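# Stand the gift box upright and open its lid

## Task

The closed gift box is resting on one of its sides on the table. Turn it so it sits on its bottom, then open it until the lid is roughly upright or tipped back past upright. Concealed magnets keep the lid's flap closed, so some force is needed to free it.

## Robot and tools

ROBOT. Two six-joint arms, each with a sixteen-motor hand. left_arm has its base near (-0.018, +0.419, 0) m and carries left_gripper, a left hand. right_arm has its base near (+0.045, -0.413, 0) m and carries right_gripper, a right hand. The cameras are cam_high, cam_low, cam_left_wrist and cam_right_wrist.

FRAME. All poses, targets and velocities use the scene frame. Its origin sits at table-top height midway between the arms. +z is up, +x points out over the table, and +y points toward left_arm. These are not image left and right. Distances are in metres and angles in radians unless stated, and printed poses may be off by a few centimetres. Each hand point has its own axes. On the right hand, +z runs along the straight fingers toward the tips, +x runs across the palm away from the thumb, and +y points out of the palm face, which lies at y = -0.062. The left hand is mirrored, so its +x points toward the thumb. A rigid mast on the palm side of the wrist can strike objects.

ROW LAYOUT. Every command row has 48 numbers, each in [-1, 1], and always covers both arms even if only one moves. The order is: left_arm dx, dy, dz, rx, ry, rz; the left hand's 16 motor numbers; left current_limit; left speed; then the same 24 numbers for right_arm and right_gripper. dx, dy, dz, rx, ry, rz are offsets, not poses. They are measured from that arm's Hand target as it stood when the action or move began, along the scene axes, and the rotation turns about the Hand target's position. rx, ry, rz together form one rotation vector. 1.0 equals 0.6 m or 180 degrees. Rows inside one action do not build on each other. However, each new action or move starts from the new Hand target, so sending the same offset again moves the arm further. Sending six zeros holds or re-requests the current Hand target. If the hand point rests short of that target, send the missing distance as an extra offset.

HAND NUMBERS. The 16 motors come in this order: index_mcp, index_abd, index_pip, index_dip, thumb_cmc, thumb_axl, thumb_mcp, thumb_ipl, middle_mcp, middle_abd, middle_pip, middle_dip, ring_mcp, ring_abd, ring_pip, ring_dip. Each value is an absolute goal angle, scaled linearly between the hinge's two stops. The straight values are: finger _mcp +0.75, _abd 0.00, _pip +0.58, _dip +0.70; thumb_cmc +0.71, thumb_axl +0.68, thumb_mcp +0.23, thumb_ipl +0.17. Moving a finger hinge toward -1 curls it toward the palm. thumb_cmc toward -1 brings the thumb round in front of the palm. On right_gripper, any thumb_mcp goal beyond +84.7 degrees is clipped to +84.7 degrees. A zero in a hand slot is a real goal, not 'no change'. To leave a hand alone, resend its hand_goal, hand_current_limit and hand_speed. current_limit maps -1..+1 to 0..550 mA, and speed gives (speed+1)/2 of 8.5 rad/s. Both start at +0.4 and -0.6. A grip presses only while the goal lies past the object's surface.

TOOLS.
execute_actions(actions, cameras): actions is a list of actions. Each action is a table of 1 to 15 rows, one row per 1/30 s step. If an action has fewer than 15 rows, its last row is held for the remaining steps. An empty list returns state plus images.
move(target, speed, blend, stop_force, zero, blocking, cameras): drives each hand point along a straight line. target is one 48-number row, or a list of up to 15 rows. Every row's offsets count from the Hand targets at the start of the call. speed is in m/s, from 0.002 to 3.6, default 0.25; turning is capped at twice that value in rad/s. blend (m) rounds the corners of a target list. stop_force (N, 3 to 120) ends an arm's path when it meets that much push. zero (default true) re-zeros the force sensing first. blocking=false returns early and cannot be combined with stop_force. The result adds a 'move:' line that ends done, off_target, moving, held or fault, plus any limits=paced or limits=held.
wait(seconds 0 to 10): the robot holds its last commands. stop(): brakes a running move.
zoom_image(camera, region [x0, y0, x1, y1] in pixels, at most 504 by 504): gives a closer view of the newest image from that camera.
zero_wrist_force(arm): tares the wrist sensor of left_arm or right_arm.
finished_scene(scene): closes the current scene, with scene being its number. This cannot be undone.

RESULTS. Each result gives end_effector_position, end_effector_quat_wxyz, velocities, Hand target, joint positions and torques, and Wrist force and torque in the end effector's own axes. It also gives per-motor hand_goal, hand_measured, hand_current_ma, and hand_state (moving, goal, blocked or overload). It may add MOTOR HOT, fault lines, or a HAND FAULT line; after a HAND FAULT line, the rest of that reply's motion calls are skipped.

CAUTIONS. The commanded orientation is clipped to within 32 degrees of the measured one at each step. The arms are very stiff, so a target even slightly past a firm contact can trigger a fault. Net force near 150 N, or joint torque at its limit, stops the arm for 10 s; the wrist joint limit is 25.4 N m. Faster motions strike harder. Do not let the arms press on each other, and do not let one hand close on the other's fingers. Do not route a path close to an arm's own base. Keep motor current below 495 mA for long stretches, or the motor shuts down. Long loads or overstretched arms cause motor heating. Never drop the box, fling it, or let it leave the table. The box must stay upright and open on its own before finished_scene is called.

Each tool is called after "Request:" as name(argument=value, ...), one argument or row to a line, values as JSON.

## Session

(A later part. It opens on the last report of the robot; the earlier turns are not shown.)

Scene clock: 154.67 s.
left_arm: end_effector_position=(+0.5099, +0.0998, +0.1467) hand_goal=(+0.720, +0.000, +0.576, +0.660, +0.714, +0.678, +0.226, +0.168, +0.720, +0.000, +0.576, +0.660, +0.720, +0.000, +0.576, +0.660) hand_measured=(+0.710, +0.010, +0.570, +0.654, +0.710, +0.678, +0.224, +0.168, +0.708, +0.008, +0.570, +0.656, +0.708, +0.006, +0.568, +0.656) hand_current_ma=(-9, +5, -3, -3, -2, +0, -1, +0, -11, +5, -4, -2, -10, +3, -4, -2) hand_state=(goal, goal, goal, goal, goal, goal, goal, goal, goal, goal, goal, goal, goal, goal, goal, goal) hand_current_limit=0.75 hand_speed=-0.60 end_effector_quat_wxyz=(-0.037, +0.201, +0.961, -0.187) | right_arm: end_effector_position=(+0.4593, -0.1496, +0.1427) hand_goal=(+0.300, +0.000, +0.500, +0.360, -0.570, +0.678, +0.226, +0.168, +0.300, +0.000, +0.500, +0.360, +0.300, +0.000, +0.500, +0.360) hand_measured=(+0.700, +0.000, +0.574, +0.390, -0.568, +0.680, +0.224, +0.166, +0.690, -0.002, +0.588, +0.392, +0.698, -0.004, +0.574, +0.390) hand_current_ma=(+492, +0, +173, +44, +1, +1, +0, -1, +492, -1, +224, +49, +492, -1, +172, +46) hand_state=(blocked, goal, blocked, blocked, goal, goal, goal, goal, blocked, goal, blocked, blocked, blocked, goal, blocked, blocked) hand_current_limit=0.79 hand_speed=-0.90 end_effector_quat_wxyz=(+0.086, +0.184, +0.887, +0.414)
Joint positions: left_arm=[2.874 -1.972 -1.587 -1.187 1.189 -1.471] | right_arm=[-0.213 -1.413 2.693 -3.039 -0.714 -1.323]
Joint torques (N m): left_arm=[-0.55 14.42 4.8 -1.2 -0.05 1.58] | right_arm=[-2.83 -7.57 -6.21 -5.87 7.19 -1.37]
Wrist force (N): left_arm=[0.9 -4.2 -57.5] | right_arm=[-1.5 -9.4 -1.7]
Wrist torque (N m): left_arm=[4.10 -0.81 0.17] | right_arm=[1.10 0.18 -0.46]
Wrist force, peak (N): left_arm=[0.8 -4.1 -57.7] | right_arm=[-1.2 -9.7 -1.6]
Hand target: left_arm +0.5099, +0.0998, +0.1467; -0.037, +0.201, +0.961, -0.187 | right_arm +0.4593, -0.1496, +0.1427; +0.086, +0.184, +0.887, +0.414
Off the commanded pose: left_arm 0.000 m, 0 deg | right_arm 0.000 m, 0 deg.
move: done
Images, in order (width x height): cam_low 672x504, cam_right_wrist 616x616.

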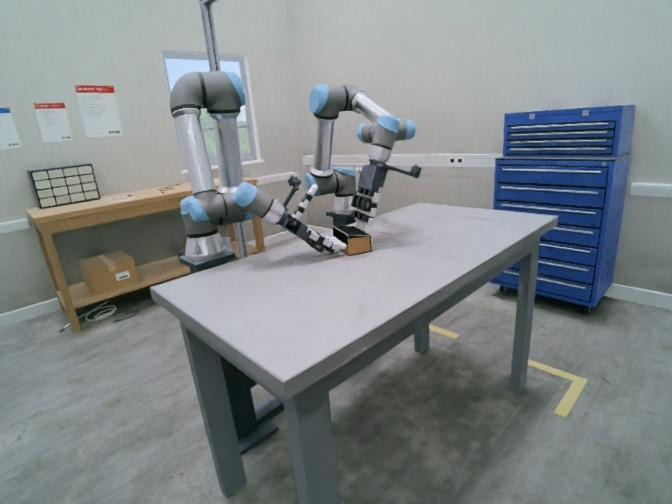

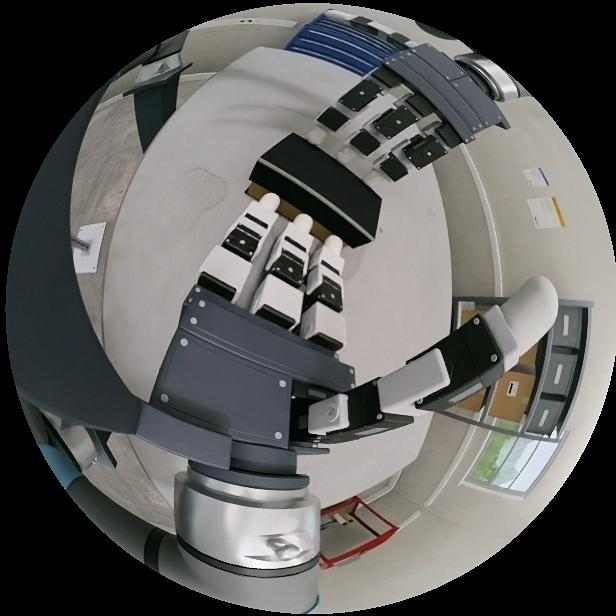

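Request:
move(
  target=[0,0,0,0,0,0,0.72,0,0.576,0.66,0.714,0.678,0.226,0.168,0.72,0,0.576,0.66,0.72,0,0.576,0.66,0.75,-0.6,0.0,0.0,0.02,0,0,0,0.64,0,0.56,0.36,-0.571,0.678,0.226,0.168,0.64,0,0.56,0.36,0.64,0,0.56,0.36,0.79,-0.9],
  speed=0.03,
  cameras=["cam_right_wrist", "cam_low"],
)

Request:
zoom_image(
  camera="cam_right_wrist",
  region=[220, 100, 420, 300],
)

Request:
zoom_image(
  camera="cam_low",
  region=[310, 200, 400, 270],
)

Scene clock: 156.03 s.
left_arm: end_effector_position=(+0.5099, +0.0998, +0.1467) hand_goal=(+0.720, +0.000, +0.576, +0.660, +0.714, +0.678, +0.226, +0.168, +0.720, +0.000, +0.576, +0.660, +0.720, +0.000, +0.576, +0.660) hand_measured=(+0.708, +0.010, +0.570, +0.654, +0.710, +0.678, +0.224, +0.168, +0.706, +0.010, +0.568, +0.656, +0.706, +0.006, +0.568, +0.656) hand_current_ma=(-11, +6, -4, -3, -2, +0, -1, +0, -14, +5, -4, -2, -12, +3, -5, -2) hand_state=(goal, goal, goal, goal, goal, goal, goal, goal, goal, goal, goal, goal, goal, goal, goal, goal) hand_current_limit=0.75 hand_speed=-0.60 end_effector_quat_wxyz=(-0.037, +0.201, +0.961, -0.187) | right_arm: end_effector_position=(+0.4593, -0.1495, +0.1548) hand_goal=(+0.640, +0.000, +0.560, +0.360, -0.570, +0.678, +0.226, +0.168, +0.640, +0.000, +0.560, +0.360, +0.640, +0.000, +0.560, +0.360) hand_measured=(+0.700, +0.000, +0.588, +0.378, -0.568, +0.680, +0.224, +0.166, +0.692, -0.002, +0.598, +0.382, +0.698, -0.002, +0.588, +0.380) hand_current_ma=(+136, +0, +39, +22, +1, +1, +0, -1, +113, +0, +65, +28, +132, -1, +39, +23) hand_state=(blocked, goal, blocked, goal, goal, goal, goal, goal, blocked, goal, blocked, blocked, blocked, goal, blocked, goal) hand_current_limit=0.79 hand_speed=-0.90 end_effector_quat_wxyz=(+0.086, +0.184, +0.887, +0.414)
Joint positions: left_arm=[2.874 -1.972 -1.587 -1.187 1.189 -1.471] | right_arm=[-0.213 -1.474 2.684 -2.97 -0.714 -1.322]
Joint torques (N m): left_arm=[-1.85 11.3 4.13 -2.14 0.18 1.61] | right_arm=[3.77 -5.63 -8.76 -5.21 4.06 -2.87]
Wrist force (N): left_arm=[1.1 -4.4 -64.3] | right_arm=[-1.1 -5.9 -3.0]
Wrist torque (N m): left_arm=[4.62 -0.90 0.18] | right_arm=[0.82 0.27 -0.39]
Wrist force, peak (N): left_arm=[0.8 -4.5 -64.5] | right_arm=[-1.9 -10.3 -1.8]
Hand target: left_arm +0.5099, +0.0998, +0.1467; -0.037, +0.201, +0.961, -0.187 | right_arm +0.4593, -0.1496, +0.1547; +0.086, +0.184, +0.887, +0.414
Off the commanded pose: left_arm 0.000 m, 0 deg | right_arm 0.000 m, 0 deg.
move: done
Images, in order (width x height): cam_low 672x504, cam_right_wrist 616x616.

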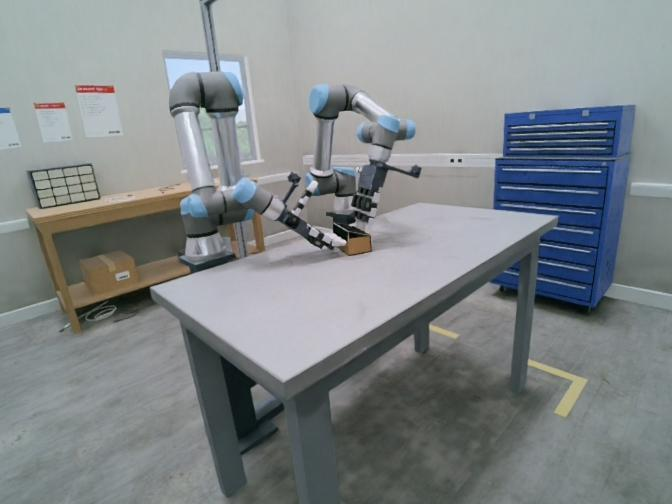

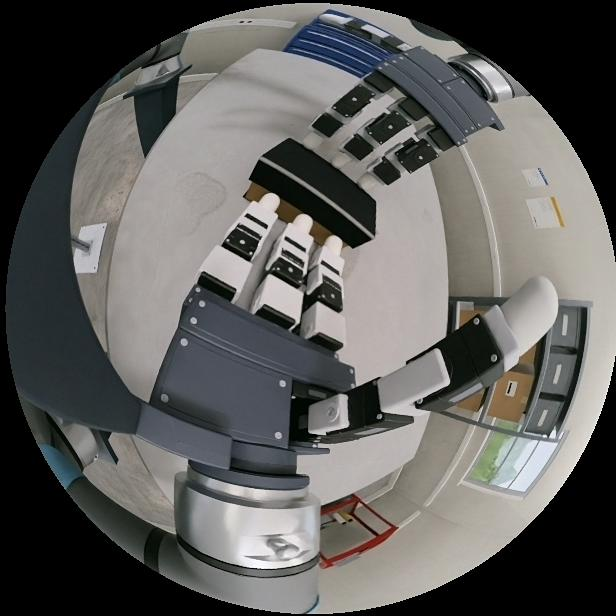

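Scaled by 2.520 from the camera's 616x616 image, which has a finer 880x880 frame.

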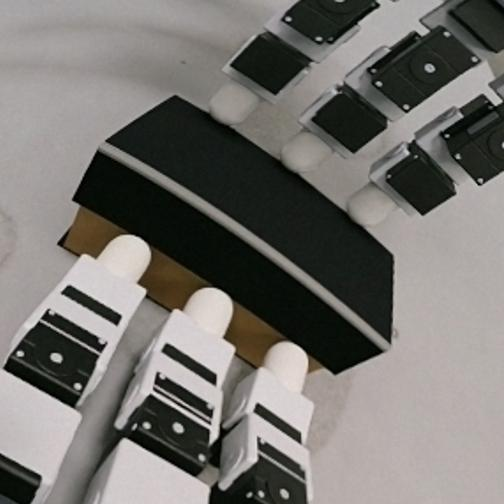

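Scaled by 5.600.

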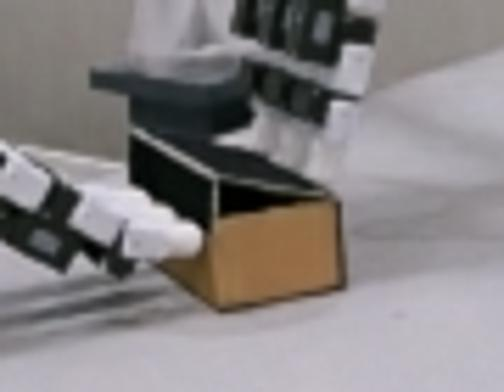

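Request:
move(
  target=[
    [0.0012,0.0029,0.0077,0,0,0,0.72,0,0.576,0.66,0.714,0.678,0.226,0.168,0.72,0,0.576,0.66,0.72,0,0.576,0.66,0.75,-0.6,0.0,0.0,0,0,0,0,0.66,0,0.58,0.37,-0.571,0.678,0.226,0.168,0.66,0,0.58,0.37,0.66,0,0.58,0.37,0.6,-0.95],
    [0.02,0.0458,0.1,0,0,0,0.72,0,0.576,0.66,0.714,0.678,0.226,0.168,0.72,0,0.576,0.66,0.72,0,0.576,0.66,0.75,-0.6,0.0,0.0,0,0,0,0,0.66,0,0.58,0.37,-0.571,0.678,0.226,0.168,0.66,0,0.58,0.37,0.66,0,0.58,0.37,0.6,-0.95],
  ],
  speed=[0.03,0.15],
  blend=[0.002,0],
  cameras=["cam_right_wrist", "cam_low", "cam_left_wrist"],
)

Request:
zoom_image(
  camera="cam_right_wrist",
  region=[220, 100, 420, 300],
)

Request:
zoom_image(
  camera="cam_low",
  region=[310, 200, 400, 270],
)

Scene clock: 158.70 s.
left_arm: end_effector_position=(+0.5219, +0.1274, +0.2067) hand_goal=(+0.720, +0.000, +0.576, +0.660, +0.714, +0.678, +0.226, +0.168, +0.720, +0.000, +0.576, +0.660, +0.720, +0.000, +0.576, +0.660) hand_measured=(+0.710, +0.002, +0.572, +0.656, +0.710, +0.678, +0.224, +0.168, +0.708, +0.002, +0.570, +0.656, +0.708, +0.000, +0.570, +0.658) hand_current_ma=(-9, +1, -2, -1, -2, +0, -1, +0, -11, +0, -3, -1, -10, +0, -3, -1) hand_state=(goal, goal, goal, goal, goal, goal, goal, goal, goal, goal, goal, goal, goal, goal, goal, goal) hand_current_limit=0.75 hand_speed=-0.60 end_effector_quat_wxyz=(-0.037, +0.201, +0.961, -0.187) | right_arm: end_effector_position=(+0.4593, -0.1496, +0.1547) hand_goal=(+0.660, +0.000, +0.580, +0.370, -0.570, +0.678, +0.226, +0.168, +0.660, +0.000, +0.580, +0.370, +0.660, +0.000, +0.580, +0.370) hand_measured=(+0.684, +0.000, +0.590, +0.376, -0.568, +0.680, +0.224, +0.166, +0.684, -0.002, +0.592, +0.376, +0.684, -0.002, +0.590, +0.376) hand_current_ma=(+37, +0, +8, +3, +1, +1, +0, -1, +34, +0, +11, +5, +36, -1, +8, +3) hand_state=(blocked, goal, goal, goal, goal, goal, goal, goal, blocked, goal, goal, goal, blocked, goal, goal, goal) hand_current_limit=0.60 hand_speed=-0.95 end_effector_quat_wxyz=(+0.086, +0.184, +0.887, +0.414)
Joint positions: left_arm=[2.922 -1.916 -1.498 -1.351 1.191 -1.42] | right_arm=[-0.213 -1.474 2.685 -2.97 -0.714 -1.322]
Joint torques (N m): left_arm=[-12.42 30.32 14.59 0.81 -0.33 -0.74] | right_arm=[-13.21 -6.19 -3.63 -2.9 0.13 -1.91]
Wrist force (N): left_arm=[-0.3 0.5 -0.4] | right_arm=[-1.0 -0.2 -0.7]
Wrist torque (N m): left_arm=[0.06 0.04 -0.06] | right_arm=[0.31 0.14 -0.22]
Wrist force, peak (N): left_arm=[0.7 -4.6 -64.3] | right_arm=[-1.0 -6.3 -3.0]
Hand target: left_arm +0.5219, +0.1273, +0.2067; -0.037, +0.201, +0.961, -0.187 | right_arm +0.4593, -0.1496, +0.1547; +0.086, +0.184, +0.887, +0.414
Off the commanded pose: left_arm 0.000 m, 0 deg | right_arm 0.000 m, 0 deg.
move: done; blend cut to 0 m at target 1
Images, in order (width x height): cam_low 672x504, cam_left_wrist 616x616, cam_right_wrist 616x616.

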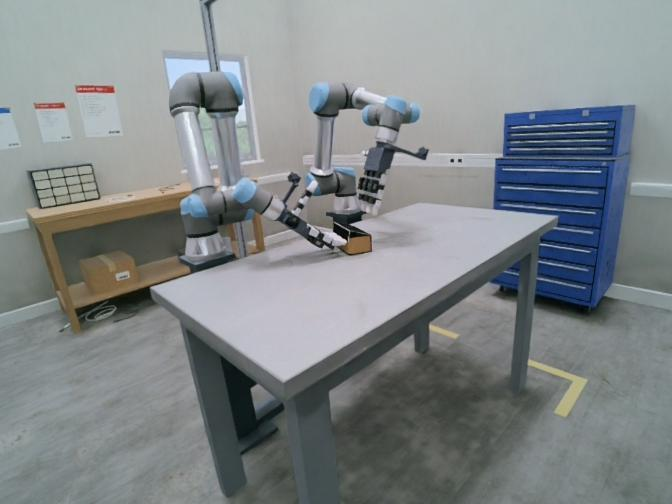

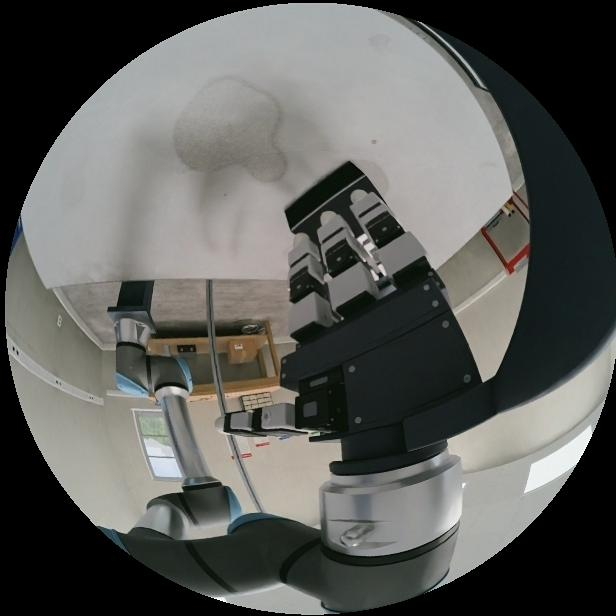

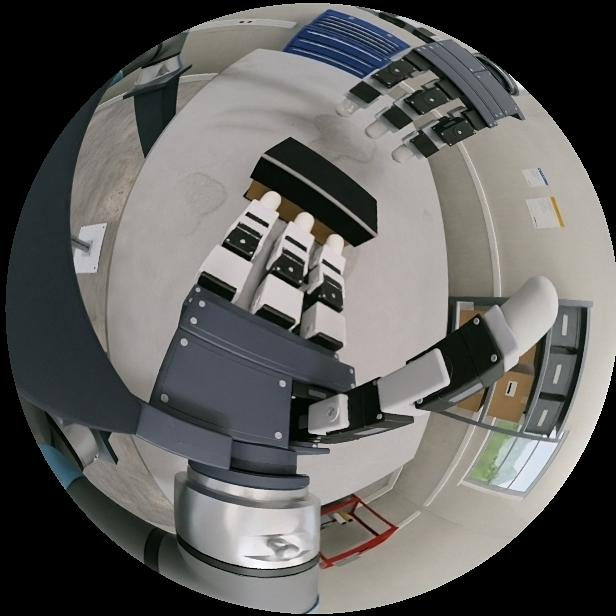

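Scaled by 2.520 from the camera's 616x616 image, which has a finer 880x880 frame.

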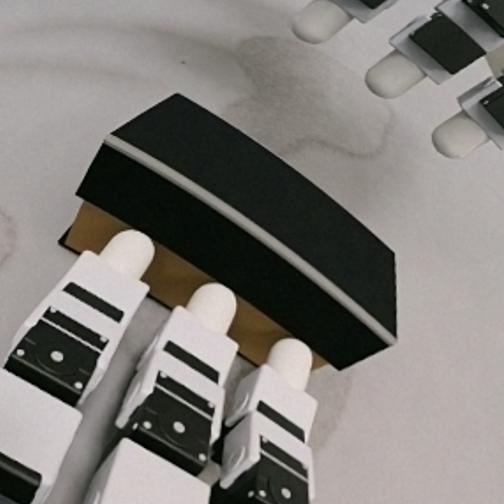

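Scaled by 5.600.

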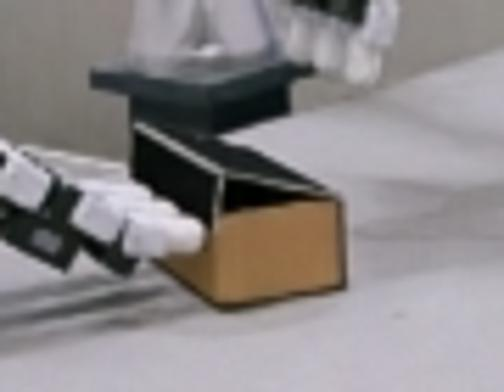

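Request:
move(
  target=[
    [0,0,0,0,0,0,0.72,0,0.576,0.66,0.714,0.678,0.226,0.168,0.72,0,0.576,0.66,0.72,0,0.576,0.66,0.75,-0.6,0.0066,0.0153,0.0733,0,0,0,0.66,0,0.58,0.37,-0.571,0.678,0.226,0.168,0.66,0,0.58,0.37,0.66,0,0.58,0.37,0.6,-0.95],
    [0,0,0,0,0,0,0.72,0,0.576,0.66,0.714,0.678,0.226,0.168,0.72,0,0.576,0.66,0.72,0,0.576,0.66,0.75,-0.6,0.0152,0.0352,0.11,0,0,0,0.66,0,0.58,0.37,-0.571,0.678,0.226,0.168,0.66,0,0.58,0.37,0.66,0,0.58,0.37,0.6,-0.95],
    [0,0,0,0,0,0,0.72,0,0.576,0.66,0.714,0.678,0.226,0.168,0.72,0,0.576,0.66,0.72,0,0.576,0.66,0.75,-0.6,0.0258,0.0597,0.14,0,0,0,0.66,0,0.58,0.37,-0.571,0.678,0.226,0.168,0.66,0,0.58,0.37,0.66,0,0.58,0.37,0.6,-0.95],
  ],
  speed=0.06,
  blend=[0.01,0.01,0],
  cameras=["cam_right_wrist", "cam_low", "cam_left_wrist"],
)

Request:
zoom_image(
  camera="cam_right_wrist",
  region=[220, 100, 420, 300],
)

Request:
zoom_image(
  camera="cam_low",
  region=[310, 180, 400, 270],
)

Scene clock: 161.70 s.
left_arm: end_effector_position=(+0.5219, +0.1273, +0.2067) hand_goal=(+0.720, +0.000, +0.576, +0.660, +0.714, +0.678, +0.226, +0.168, +0.720, +0.000, +0.576, +0.660, +0.720, +0.000, +0.576, +0.660) hand_measured=(+0.710, +0.002, +0.572, +0.656, +0.710, +0.678, +0.224, +0.168, +0.708, +0.002, +0.570, +0.656, +0.708, +0.000, +0.570, +0.658) hand_current_ma=(-9, +1, -2, -1, -2, +0, -1, +0, -11, +0, -3, -1, -10, +0, -3, -1) hand_state=(goal, goal, goal, goal, goal, goal, goal, goal, goal, goal, goal, goal, goal, goal, goal, goal) hand_current_limit=0.75 hand_speed=-0.60 end_effector_quat_wxyz=(-0.037, +0.201, +0.961, -0.187) | right_arm: end_effector_position=(+0.4747, -0.1137, +0.2387) hand_goal=(+0.660, +0.000, +0.580, +0.370, -0.570, +0.678, +0.226, +0.168, +0.660, +0.000, +0.580, +0.370, +0.660, +0.000, +0.580, +0.370) hand_measured=(+0.680, +0.000, +0.588, +0.374, -0.568, +0.680, +0.224, +0.166, +0.678, -0.002, +0.588, +0.374, +0.678, -0.002, +0.586, +0.374) hand_current_ma=(+26, +0, +5, +2, +1, +1, +0, -1, +24, +0, +6, +3, +24, -1, +5, +2) hand_state=(blocked, goal, goal, goal, goal, goal, goal, goal, goal, goal, goal, goal, goal, goal, goal, goal) hand_current_limit=0.60 hand_speed=-0.95 end_effector_quat_wxyz=(+0.086, +0.184, +0.887, +0.414)
Joint positions: left_arm=[2.922 -1.916 -1.498 -1.351 1.191 -1.42] | right_arm=[-0.081 -1.685 2.539 -2.756 -0.748 -1.132]
Joint torques (N m): left_arm=[-11.67 27.61 28.04 1.06 -2.56 1.17] | right_arm=[-14.71 -2.67 -8.81 -4.45 4.22 -3.07]
Wrist force (N): left_arm=[-0.2 0.5 -0.4] | right_arm=[-1.1 0.2 -1.1]
Wrist torque (N m): left_arm=[0.06 0.02 -0.05] | right_arm=[0.33 0.15 -0.19]
Wrist force, peak (N): left_arm=[-0.2 0.7 -0.6] | right_arm=[-1.1 -1.2 -0.5]
Hand target: left_arm +0.5219, +0.1273, +0.2067; -0.037, +0.201, +0.961, -0.187 | right_arm +0.4747, -0.1137, +0.2387; +0.086, +0.184, +0.887, +0.414
Off the commanded pose: left_arm 0.000 m, 0 deg | right_arm 0.000 m, 0 deg.
move: done
Images, in order (width x height): cam_low 672x504, cam_left_wrist 616x616, cam_right_wrist 616x616.

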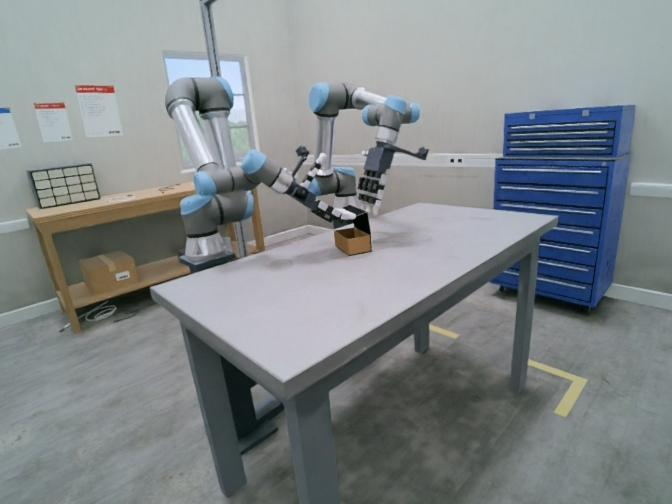

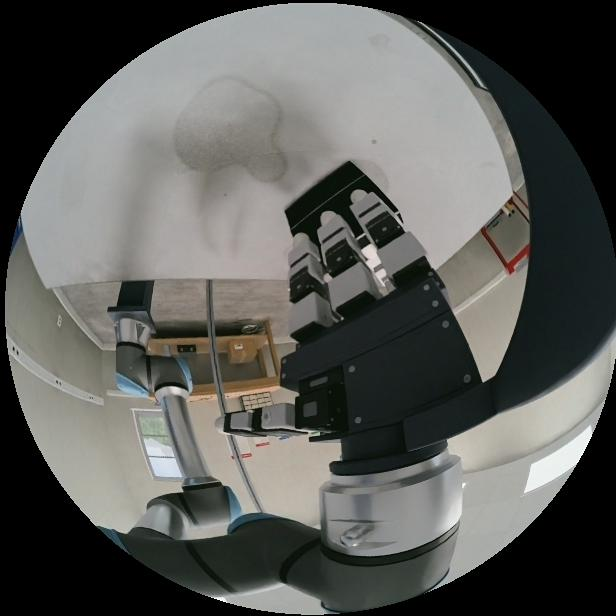

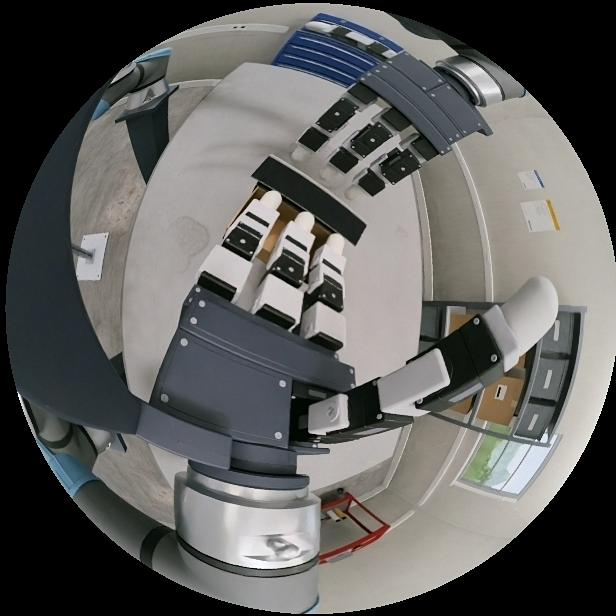

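Scaled by 2.520 from the camera's 616x616 image, which has a finer 880x880 frame.

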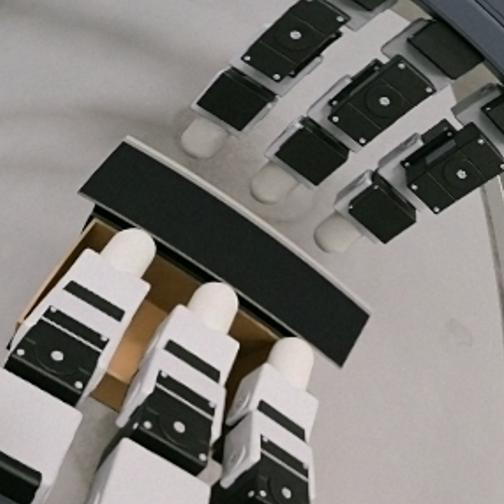

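Scaled by 5.600.

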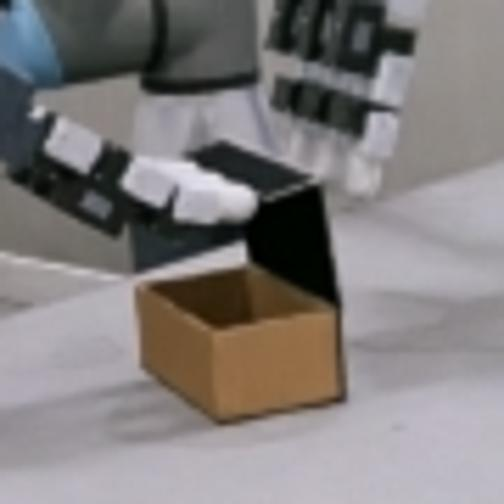

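Request:
move(
  target=[
    [0,0,0,0,0,0,0.72,0,0.576,0.66,0.714,0.678,0.226,0.168,0.72,0,0.576,0.66,0.72,0,0.576,0.66,0.75,-0.6,0.0298,0.0688,-0.0133,0,0,0,0.66,0,0.58,0.37,-0.571,0.678,0.226,0.168,0.66,0,0.58,0.37,0.66,0,0.58,0.37,0.6,-0.95],
    [0,0,0,0,0,0,0.72,0,0.576,0.66,0.714,0.678,0.226,0.168,0.72,0,0.576,0.66,0.72,0,0.576,0.66,0.75,-0.6,0.0377,0.0872,-0.0175,0,0,0,0.66,0,0.58,0.37,-0.571,0.678,0.226,0.168,0.66,0,0.58,0.37,0.66,0,0.58,0.37,0.6,-0.95],
  ],
  speed=0.05,
  blend=[0.01,0],
  cameras=["cam_right_wrist", "cam_low", "cam_left_wrist"],
)

Request:
zoom_image(
  camera="cam_right_wrist",
  region=[220, 100, 420, 300],
)

Request:
zoom_image(
  camera="cam_low",
  region=[310, 180, 400, 270],
)

Scene clock: 163.60 s.
left_arm: end_effector_position=(+0.5219, +0.1273, +0.2067) hand_goal=(+0.720, +0.000, +0.576, +0.660, +0.714, +0.678, +0.226, +0.168, +0.720, +0.000, +0.576, +0.660, +0.720, +0.000, +0.576, +0.660) hand_measured=(+0.710, +0.002, +0.572, +0.656, +0.710, +0.678, +0.224, +0.168, +0.708, +0.002, +0.570, +0.656, +0.708, +0.000, +0.570, +0.658) hand_current_ma=(-9, +1, -2, -1, -2, +0, -1, +0, -11, +0, -3, -1, -10, +0, -3, -1) hand_state=(goal, goal, goal, goal, goal, goal, goal, goal, goal, goal, goal, goal, goal, goal, goal, goal) hand_current_limit=0.75 hand_speed=-0.60 end_effector_quat_wxyz=(-0.037, +0.201, +0.961, -0.187) | right_arm: end_effector_position=(+0.4974, -0.0614, +0.2281) hand_goal=(+0.660, +0.000, +0.580, +0.370, -0.570, +0.678, +0.226, +0.168, +0.660, +0.000, +0.580, +0.370, +0.660, +0.000, +0.580, +0.370) hand_measured=(+0.678, +0.000, +0.586, +0.374, -0.568, +0.680, +0.224, +0.166, +0.674, -0.002, +0.584, +0.372, +0.676, -0.002, +0.586, +0.374) hand_current_ma=(+24, +0, +5, +2, +1, +1, +0, -1, +15, +0, +2, +1, +21, -1, +4, +1) hand_state=(goal, goal, goal, goal, goal, goal, goal, goal, goal, goal, goal, goal, goal, goal, goal, goal) hand_current_limit=0.60 hand_speed=-0.95 end_effector_quat_wxyz=(+0.086, +0.184, +0.887, +0.414)
Joint positions: left_arm=[2.922 -1.916 -1.498 -1.351 1.191 -1.42] | right_arm=[0.082 -1.492 2.454 -3.016 -0.813 -0.919]
Joint torques (N m): left_arm=[-11.64 27.05 28.57 1.29 -2.59 1.27] | right_arm=[-13.32 -29.45 -6.95 -0.83 4.02 -2.82]
Wrist force (N): left_arm=[-0.4 0.2 -0.4] | right_arm=[-1.2 -0.1 -0.7]
Wrist torque (N m): left_arm=[0.02 0.05 -0.06] | right_arm=[0.24 0.16 -0.21]
Wrist force, peak (N): left_arm=[-0.5 0.6 -0.5] | right_arm=[-1.1 -0.6 -1.4]
Hand target: left_arm +0.5219, +0.1273, +0.2067; -0.037, +0.201, +0.961, -0.187 | right_arm +0.4974, -0.0614, +0.2282; +0.086, +0.184, +0.887, +0.414
Off the commanded pose: left_arm 0.000 m, 0 deg | right_arm 0.000 m, 0 deg.
move: done; blend cut to 0.0061 m at target 1
Images, in order (width x height): cam_low 672x504, cam_left_wrist 616x616, cam_right_wrist 616x616.

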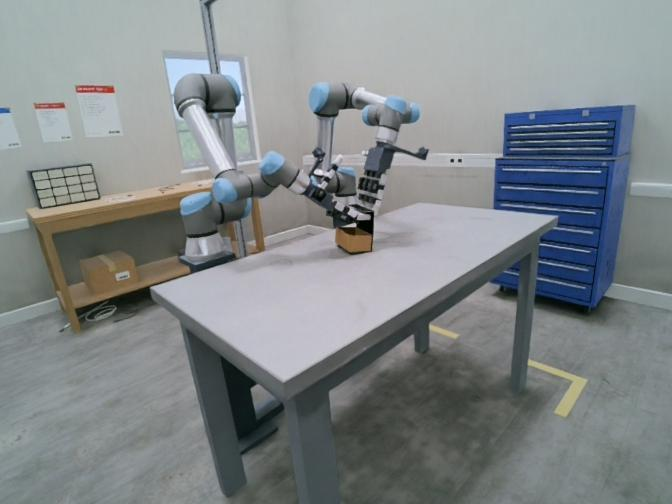

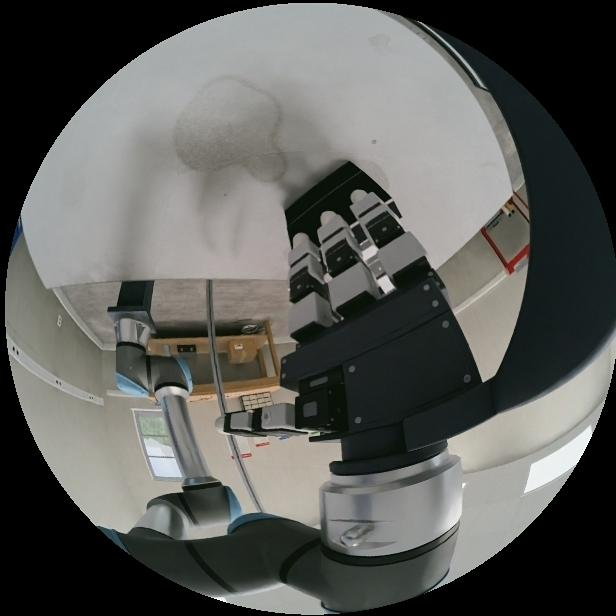

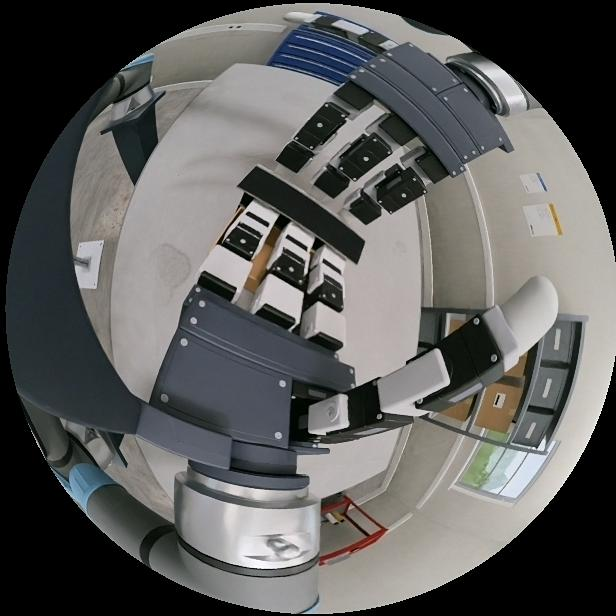

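Scaled by 2.520 from the camera's 616x616 image, which has a finer 880x880 frame.

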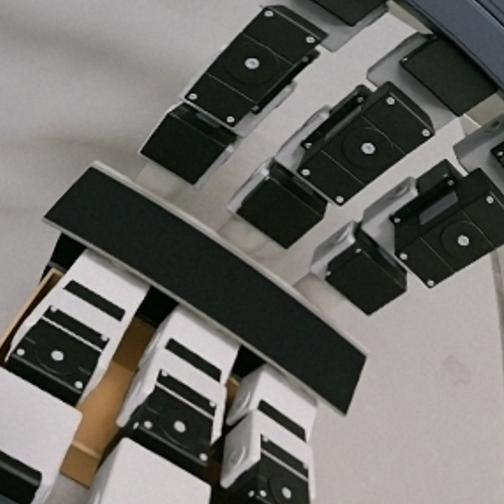

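Scaled by 5.600.

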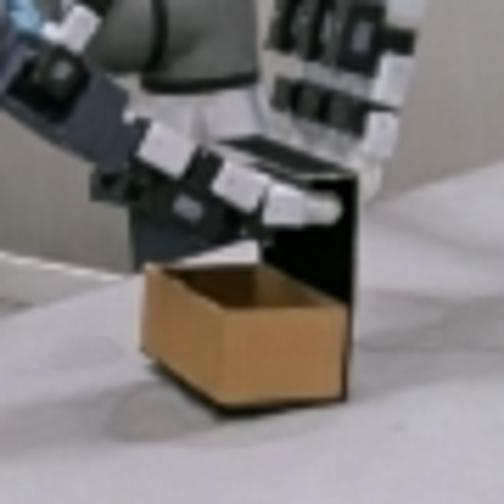

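Request:
move(
  target=[0,0,0,0,0,0,0.72,0,0.576,0.66,0.714,0.678,0.226,0.168,0.72,0,0.576,0.66,0.72,0,0.576,0.66,0.75,-0.6,0.0053,0.0122,-0.002,0,0,0,0.66,0,0.58,0.37,-0.571,0.678,0.226,0.168,0.66,0,0.58,0.37,0.66,0,0.58,0.37,0.6,-0.95],
  speed=0.04,
)

Request:
move(
  target=[0,0,0,0,0,0,0.72,0,0.576,0.66,0.714,0.678,0.226,0.168,0.72,0,0.576,0.66,0.72,0,0.576,0.66,0.75,-0.6,-0.0132,-0.0306,0.005,0,0,0,0.66,0,0.58,0.37,-0.571,0.678,0.226,0.168,0.66,0,0.58,0.37,0.66,0,0.58,0.37,0.6,-0.95],
  speed=0.06,
  cameras=["cam_right_wrist", "cam_low", "cam_left_wrist"],
)

Request:
zoom_image(
  camera="cam_right_wrist",
  region=[220, 100, 420, 300],
)

Request:
zoom_image(
  camera="cam_low",
  region=[310, 180, 400, 270],
)

Scene clock: 164.87 s.
left_arm: end_effector_position=(+0.5219, +0.1273, +0.2067) hand_goal=(+0.720, +0.000, +0.576, +0.660, +0.714, +0.678, +0.226, +0.168, +0.720, +0.000, +0.576, +0.660, +0.720, +0.000, +0.576, +0.660) hand_measured=(+0.696, +0.002, +0.564, +0.656, +0.710, +0.678, +0.224, +0.168, +0.694, +0.002, +0.564, +0.656, +0.696, +0.000, +0.562, +0.656) hand_current_ma=(-30, +1, -10, -2, -2, +0, -1, +0, -33, +0, -9, -2, -32, +0, -12, -2) hand_state=(blocked, goal, goal, goal, goal, goal, goal, goal, blocked, goal, goal, goal, blocked, goal, goal, goal) hand_current_limit=0.75 hand_speed=-0.60 end_effector_quat_wxyz=(-0.037, +0.201, +0.961, -0.187) | right_arm: end_effector_position=(+0.5006, -0.0540, +0.2270) hand_goal=(+0.660, +0.000, +0.580, +0.370, -0.570, +0.678, +0.226, +0.168, +0.660, +0.000, +0.580, +0.370, +0.660, +0.000, +0.580, +0.370) hand_measured=(+0.678, +0.000, +0.586, +0.374, -0.568, +0.680, +0.224, +0.166, +0.674, -0.002, +0.584, +0.368, +0.676, -0.002, +0.586, +0.372) hand_current_ma=(+24, +0, +5, +2, +1, +1, +0, -1, +15, +0, +2, +0, +20, -1, +4, +1) hand_state=(goal, goal, goal, goal, goal, goal, goal, goal, goal, goal, goal, goal, goal, goal, goal, goal) hand_current_limit=0.60 hand_speed=-0.95 end_effector_quat_wxyz=(+0.086, +0.184, +0.887, +0.414)
Joint positions: left_arm=[2.922 -1.916 -1.498 -1.351 1.191 -1.42] | right_arm=[0.103 -1.469 2.439 -3.041 -0.823 -0.894]
Joint torques (N m): left_arm=[-11.67 28.01 28.89 1.44 -2.57 1.2] | right_arm=[-12.74 -30.71 -9.03 -0.62 1.06 -2.74]
Wrist force (N): left_arm=[-0.1 3.8 -3.8] | right_arm=[-1.0 -1.8 -4.1]
Wrist torque (N m): left_arm=[0.06 -0.06 -0.11] | right_arm=[0.54 0.26 -0.37]
Wrist force, peak (N): left_arm=[-0.1 4.4 -4.2] | right_arm=[-1.1 -1.5 -4.4]
Hand target: left_arm +0.5219, +0.1273, +0.2067; -0.037, +0.201, +0.961, -0.187 | right_arm +0.5005, -0.0541, +0.2270; +0.086, +0.184, +0.887, +0.414
Off the commanded pose: left_arm 0.000 m, 0 deg | right_arm 0.000 m, 0 deg.
move: done

Scene clock: 165.67 s.
left_arm: end_effector_position=(+0.5219, +0.1273, +0.2067) hand_goal=(+0.720, +0.000, +0.576, +0.660, +0.714, +0.678, +0.226, +0.168, +0.720, +0.000, +0.576, +0.660, +0.720, +0.000, +0.576, +0.660) hand_measured=(+0.710, +0.002, +0.572, +0.656, +0.710, +0.678, +0.224, +0.168, +0.708, +0.002, +0.570, +0.656, +0.708, +0.000, +0.570, +0.658) hand_current_ma=(-9, +1, -2, -1, -2, +0, -1, +0, -11, +0, -3, -1, -10, +0, -3, -1) hand_state=(goal, goal, goal, goal, goal, goal, goal, goal, goal, goal, goal, goal, goal, goal, goal, goal) hand_current_limit=0.75 hand_speed=-0.60 end_effector_quat_wxyz=(-0.037, +0.201, +0.961, -0.187) | right_arm: end_effector_position=(+0.4926, -0.0725, +0.2300) hand_goal=(+0.660, +0.000, +0.580, +0.370, -0.570, +0.678, +0.226, +0.168, +0.660, +0.000, +0.580, +0.370, +0.660, +0.000, +0.580, +0.370) hand_measured=(+0.678, +0.000, +0.586, +0.374, -0.568, +0.680, +0.224, +0.166, +0.674, +0.000, +0.584, +0.370, +0.676, -0.002, +0.586, +0.372) hand_current_ma=(+24, +0, +5, +2, +1, +1, +0, -1, +16, +0, +2, +0, +20, -1, +4, +1) hand_state=(goal, goal, goal, goal, goal, goal, goal, goal, goal, goal, goal, goal, goal, goal, goal, goal) hand_current_limit=0.60 hand_speed=-0.95 end_effector_quat_wxyz=(+0.086, +0.184, +0.887, +0.414)
Joint positions: left_arm=[2.922 -1.916 -1.498 -1.351 1.191 -1.42] | right_arm=[0.05 -1.528 2.475 -2.974 -0.798 -0.958]
Joint torques (N m): left_arm=[-11.99 27.45 28.82 1.45 -2.47 1.34] | right_arm=[11.37 -8.09 -23.86 -4.86 -1.66 3.14]
Wrist force (N): left_arm=[-0.2 0.7 -0.3] | right_arm=[-1.0 -0.1 -0.5]
Wrist torque (N m): left_arm=[0.08 0.02 -0.05] | right_arm=[0.28 0.10 -0.32]
Wrist force, peak (N): left_arm=[-0.3 3.9 -4.0] | right_arm=[-1.2 -1.6 -4.1]
Hand target: left_arm +0.5219, +0.1273, +0.2067; -0.037, +0.201, +0.961, -0.187 | right_arm +0.4926, -0.0725, +0.2300; +0.086, +0.184, +0.887, +0.414
Off the commanded pose: left_arm 0.000 m, 0 deg | right_arm 0.000 m, 0 deg.
move: done
Images, in order (width x height): cam_low 672x504, cam_left_wrist 616x616, cam_right_wrist 616x616.

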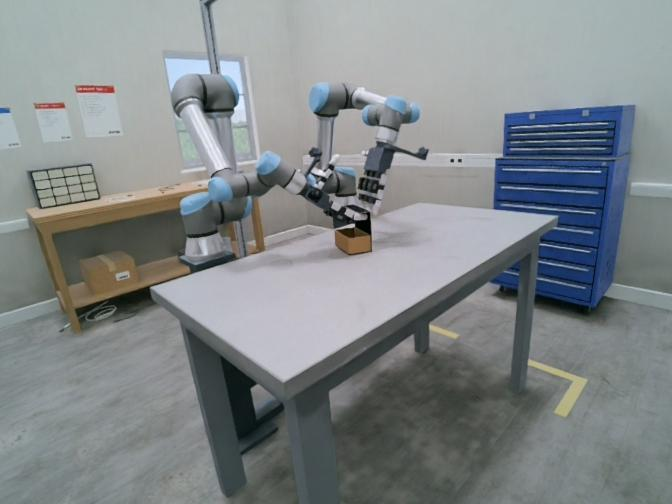

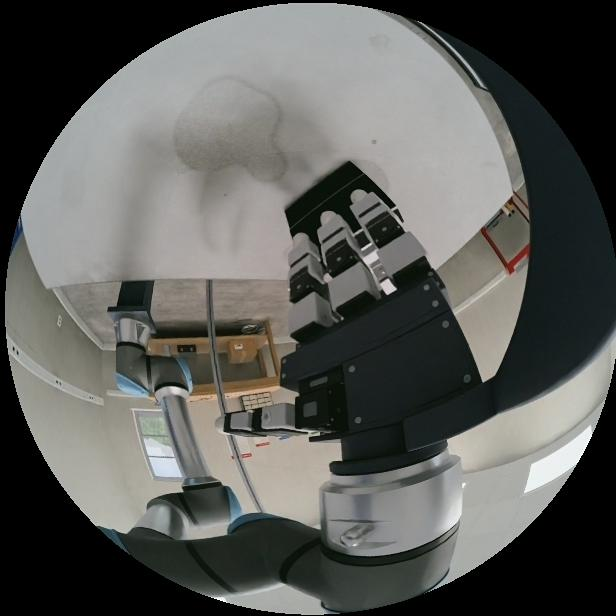

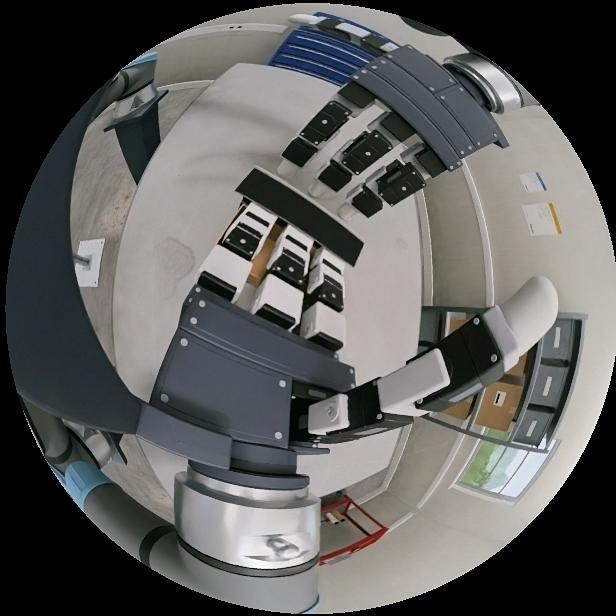

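Scaled by 2.520 from the camera's 616x616 image, which has a finer 880x880 frame.

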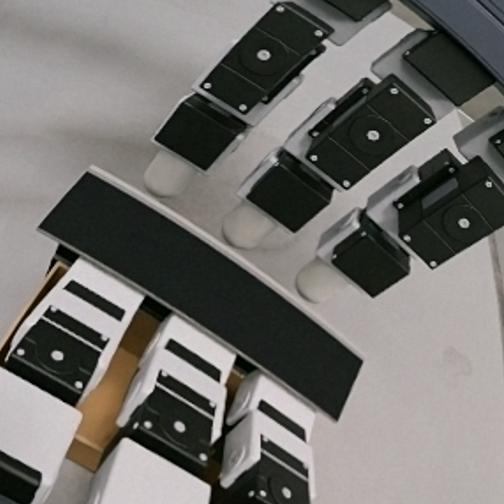

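Scaled by 5.600.

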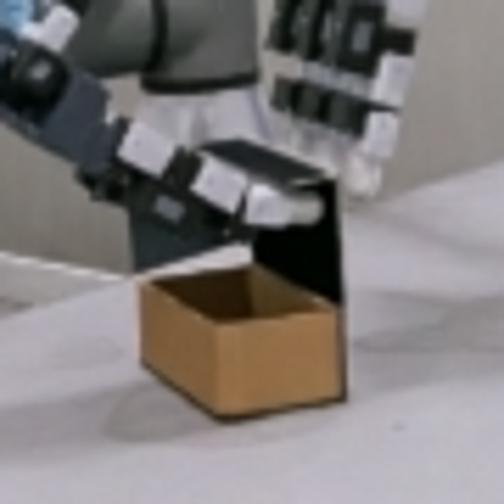

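Request:
move(
  target=[
    [0.0133,0.0306,0,0,0,0,0.72,0,0.576,0.66,0.714,0.678,0.226,0.168,0.72,0,0.576,0.66,0.72,0,0.576,0.66,0.75,-0.6,0.0132,0.0306,-0.005,0,0,0,0.66,0,0.58,0.37,-0.571,0.678,0.226,0.168,0.66,0,0.58,0.37,0.66,0,0.58,0.37,0.6,-0.95],
    [0.0133,0.0306,0,0,0,0,0.72,0,0.576,0.66,0.714,0.678,0.226,0.168,0.72,0,0.576,0.66,0.72,0,0.576,0.66,0.75,-0.6,0.0205,0.0475,-0.005,0,0,0,0.66,0,0.58,0.37,-0.571,0.678,0.226,0.168,0.66,0,0.58,0.37,0.66,0,0.58,0.37,0.6,-0.95],
  ],
  speed=[0.06,0.04],
  blend=[0.003,0],
  cameras=["cam_right_wrist", "cam_low", "cam_left_wrist"],
)

Request:
zoom_image(
  camera="cam_right_wrist",
  region=[220, 100, 420, 300],
)

Request:
zoom_image(
  camera="cam_low",
  region=[310, 180, 400, 270],
)

Scene clock: 167.27 s.
left_arm: end_effector_position=(+0.5298, +0.1457, +0.2067) hand_goal=(+0.720, +0.000, +0.576, +0.660, +0.714, +0.678, +0.226, +0.168, +0.720, +0.000, +0.576, +0.660, +0.720, +0.000, +0.576, +0.660) hand_measured=(+0.710, +0.002, +0.572, +0.656, +0.710, +0.678, +0.224, +0.168, +0.708, +0.002, +0.572, +0.656, +0.710, +0.000, +0.570, +0.658) hand_current_ma=(-8, +1, -2, -1, -2, +0, -1, +0, -10, +0, -2, -1, -9, +0, -3, -1) hand_state=(goal, goal, goal, goal, goal, goal, goal, goal, goal, goal, goal, goal, goal, goal, goal, goal) hand_current_limit=0.75 hand_speed=-0.60 end_effector_quat_wxyz=(-0.037, +0.201, +0.961, -0.187) | right_arm: end_effector_position=(+0.5049, -0.0439, +0.2269) hand_goal=(+0.660, +0.000, +0.580, +0.370, -0.570, +0.678, +0.226, +0.168, +0.660, +0.000, +0.580, +0.370, +0.660, +0.000, +0.580, +0.370) hand_measured=(+0.678, +0.000, +0.586, +0.374, -0.568, +0.680, +0.224, +0.166, +0.674, +0.000, +0.584, +0.370, +0.676, -0.002, +0.586, +0.372) hand_current_ma=(+24, +0, +5, +2, +1, +1, +0, -1, +15, +0, +2, +0, +20, -1, +4, +1) hand_state=(goal, goal, goal, goal, goal, goal, goal, goal, goal, goal, goal, goal, goal, goal, goal, goal) hand_current_limit=0.60 hand_speed=-0.95 end_effector_quat_wxyz=(+0.086, +0.184, +0.887, +0.414)
Joint positions: left_arm=[2.954 -1.913 -1.499 -1.366 1.193 -1.385] | right_arm=[0.13 -1.443 2.416 -3.065 -0.836 -0.862]
Joint torques (N m): left_arm=[-12.13 40.03 13.35 4.08 -0.65 -0.73] | right_arm=[-13.87 -31.48 -5.98 -1.34 4.15 -2.85]
Wrist force (N): left_arm=[-0.1 0.6 -0.5] | right_arm=[-1.1 -0.2 -0.7]
Wrist torque (N m): left_arm=[0.09 0.01 -0.04] | right_arm=[0.20 0.14 -0.20]
Wrist force, peak (N): left_arm=[-0.3 1.0 -0.8] | right_arm=[-1.0 -0.1 -1.6]
Hand target: left_arm +0.5298, +0.1456, +0.2067; -0.037, +0.201, +0.961, -0.187 | right_arm +0.5049, -0.0440, +0.2270; +0.086, +0.184, +0.887, +0.414
Off the commanded pose: left_arm 0.000 m, 0 deg | right_arm 0.000 m, 0 deg.
move: done
Images, in order (width x height): cam_low 672x504, cam_left_wrist 616x616, cam_right_wrist 616x616.

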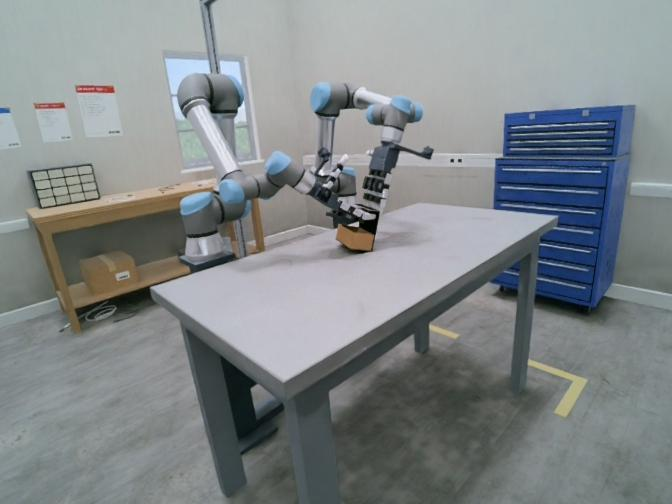

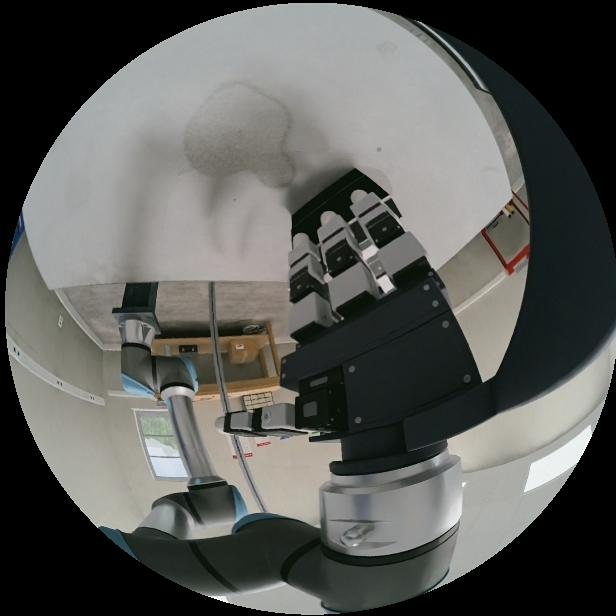

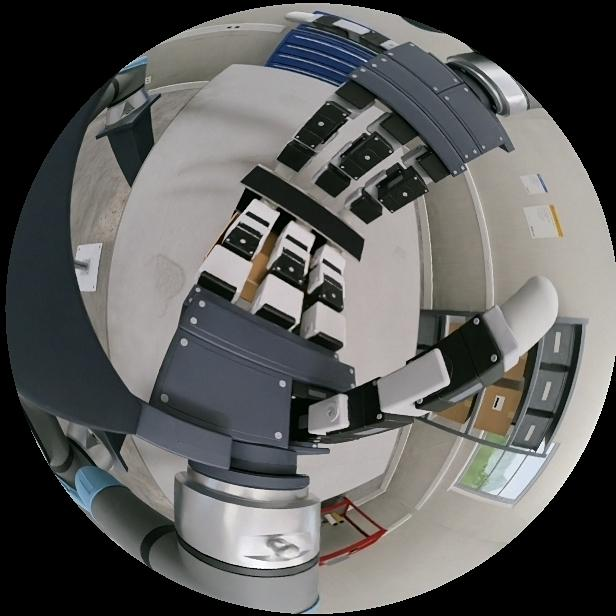

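Scaled by 2.520 from the camera's 616x616 image, which has a finer 880x880 frame.

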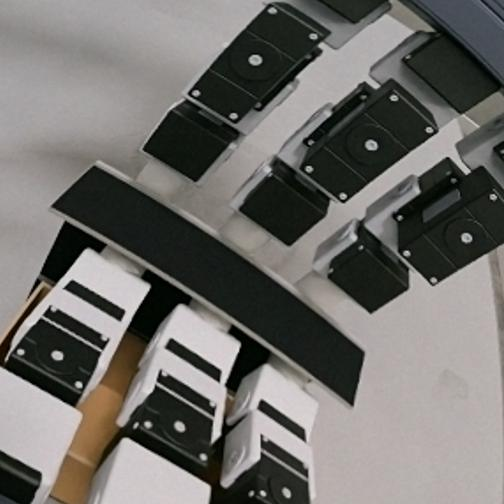

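Scaled by 5.600.

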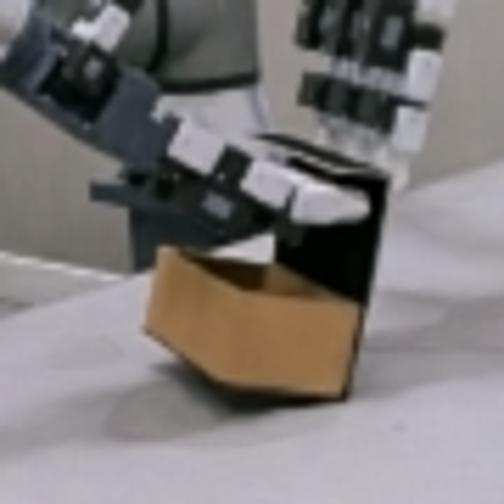

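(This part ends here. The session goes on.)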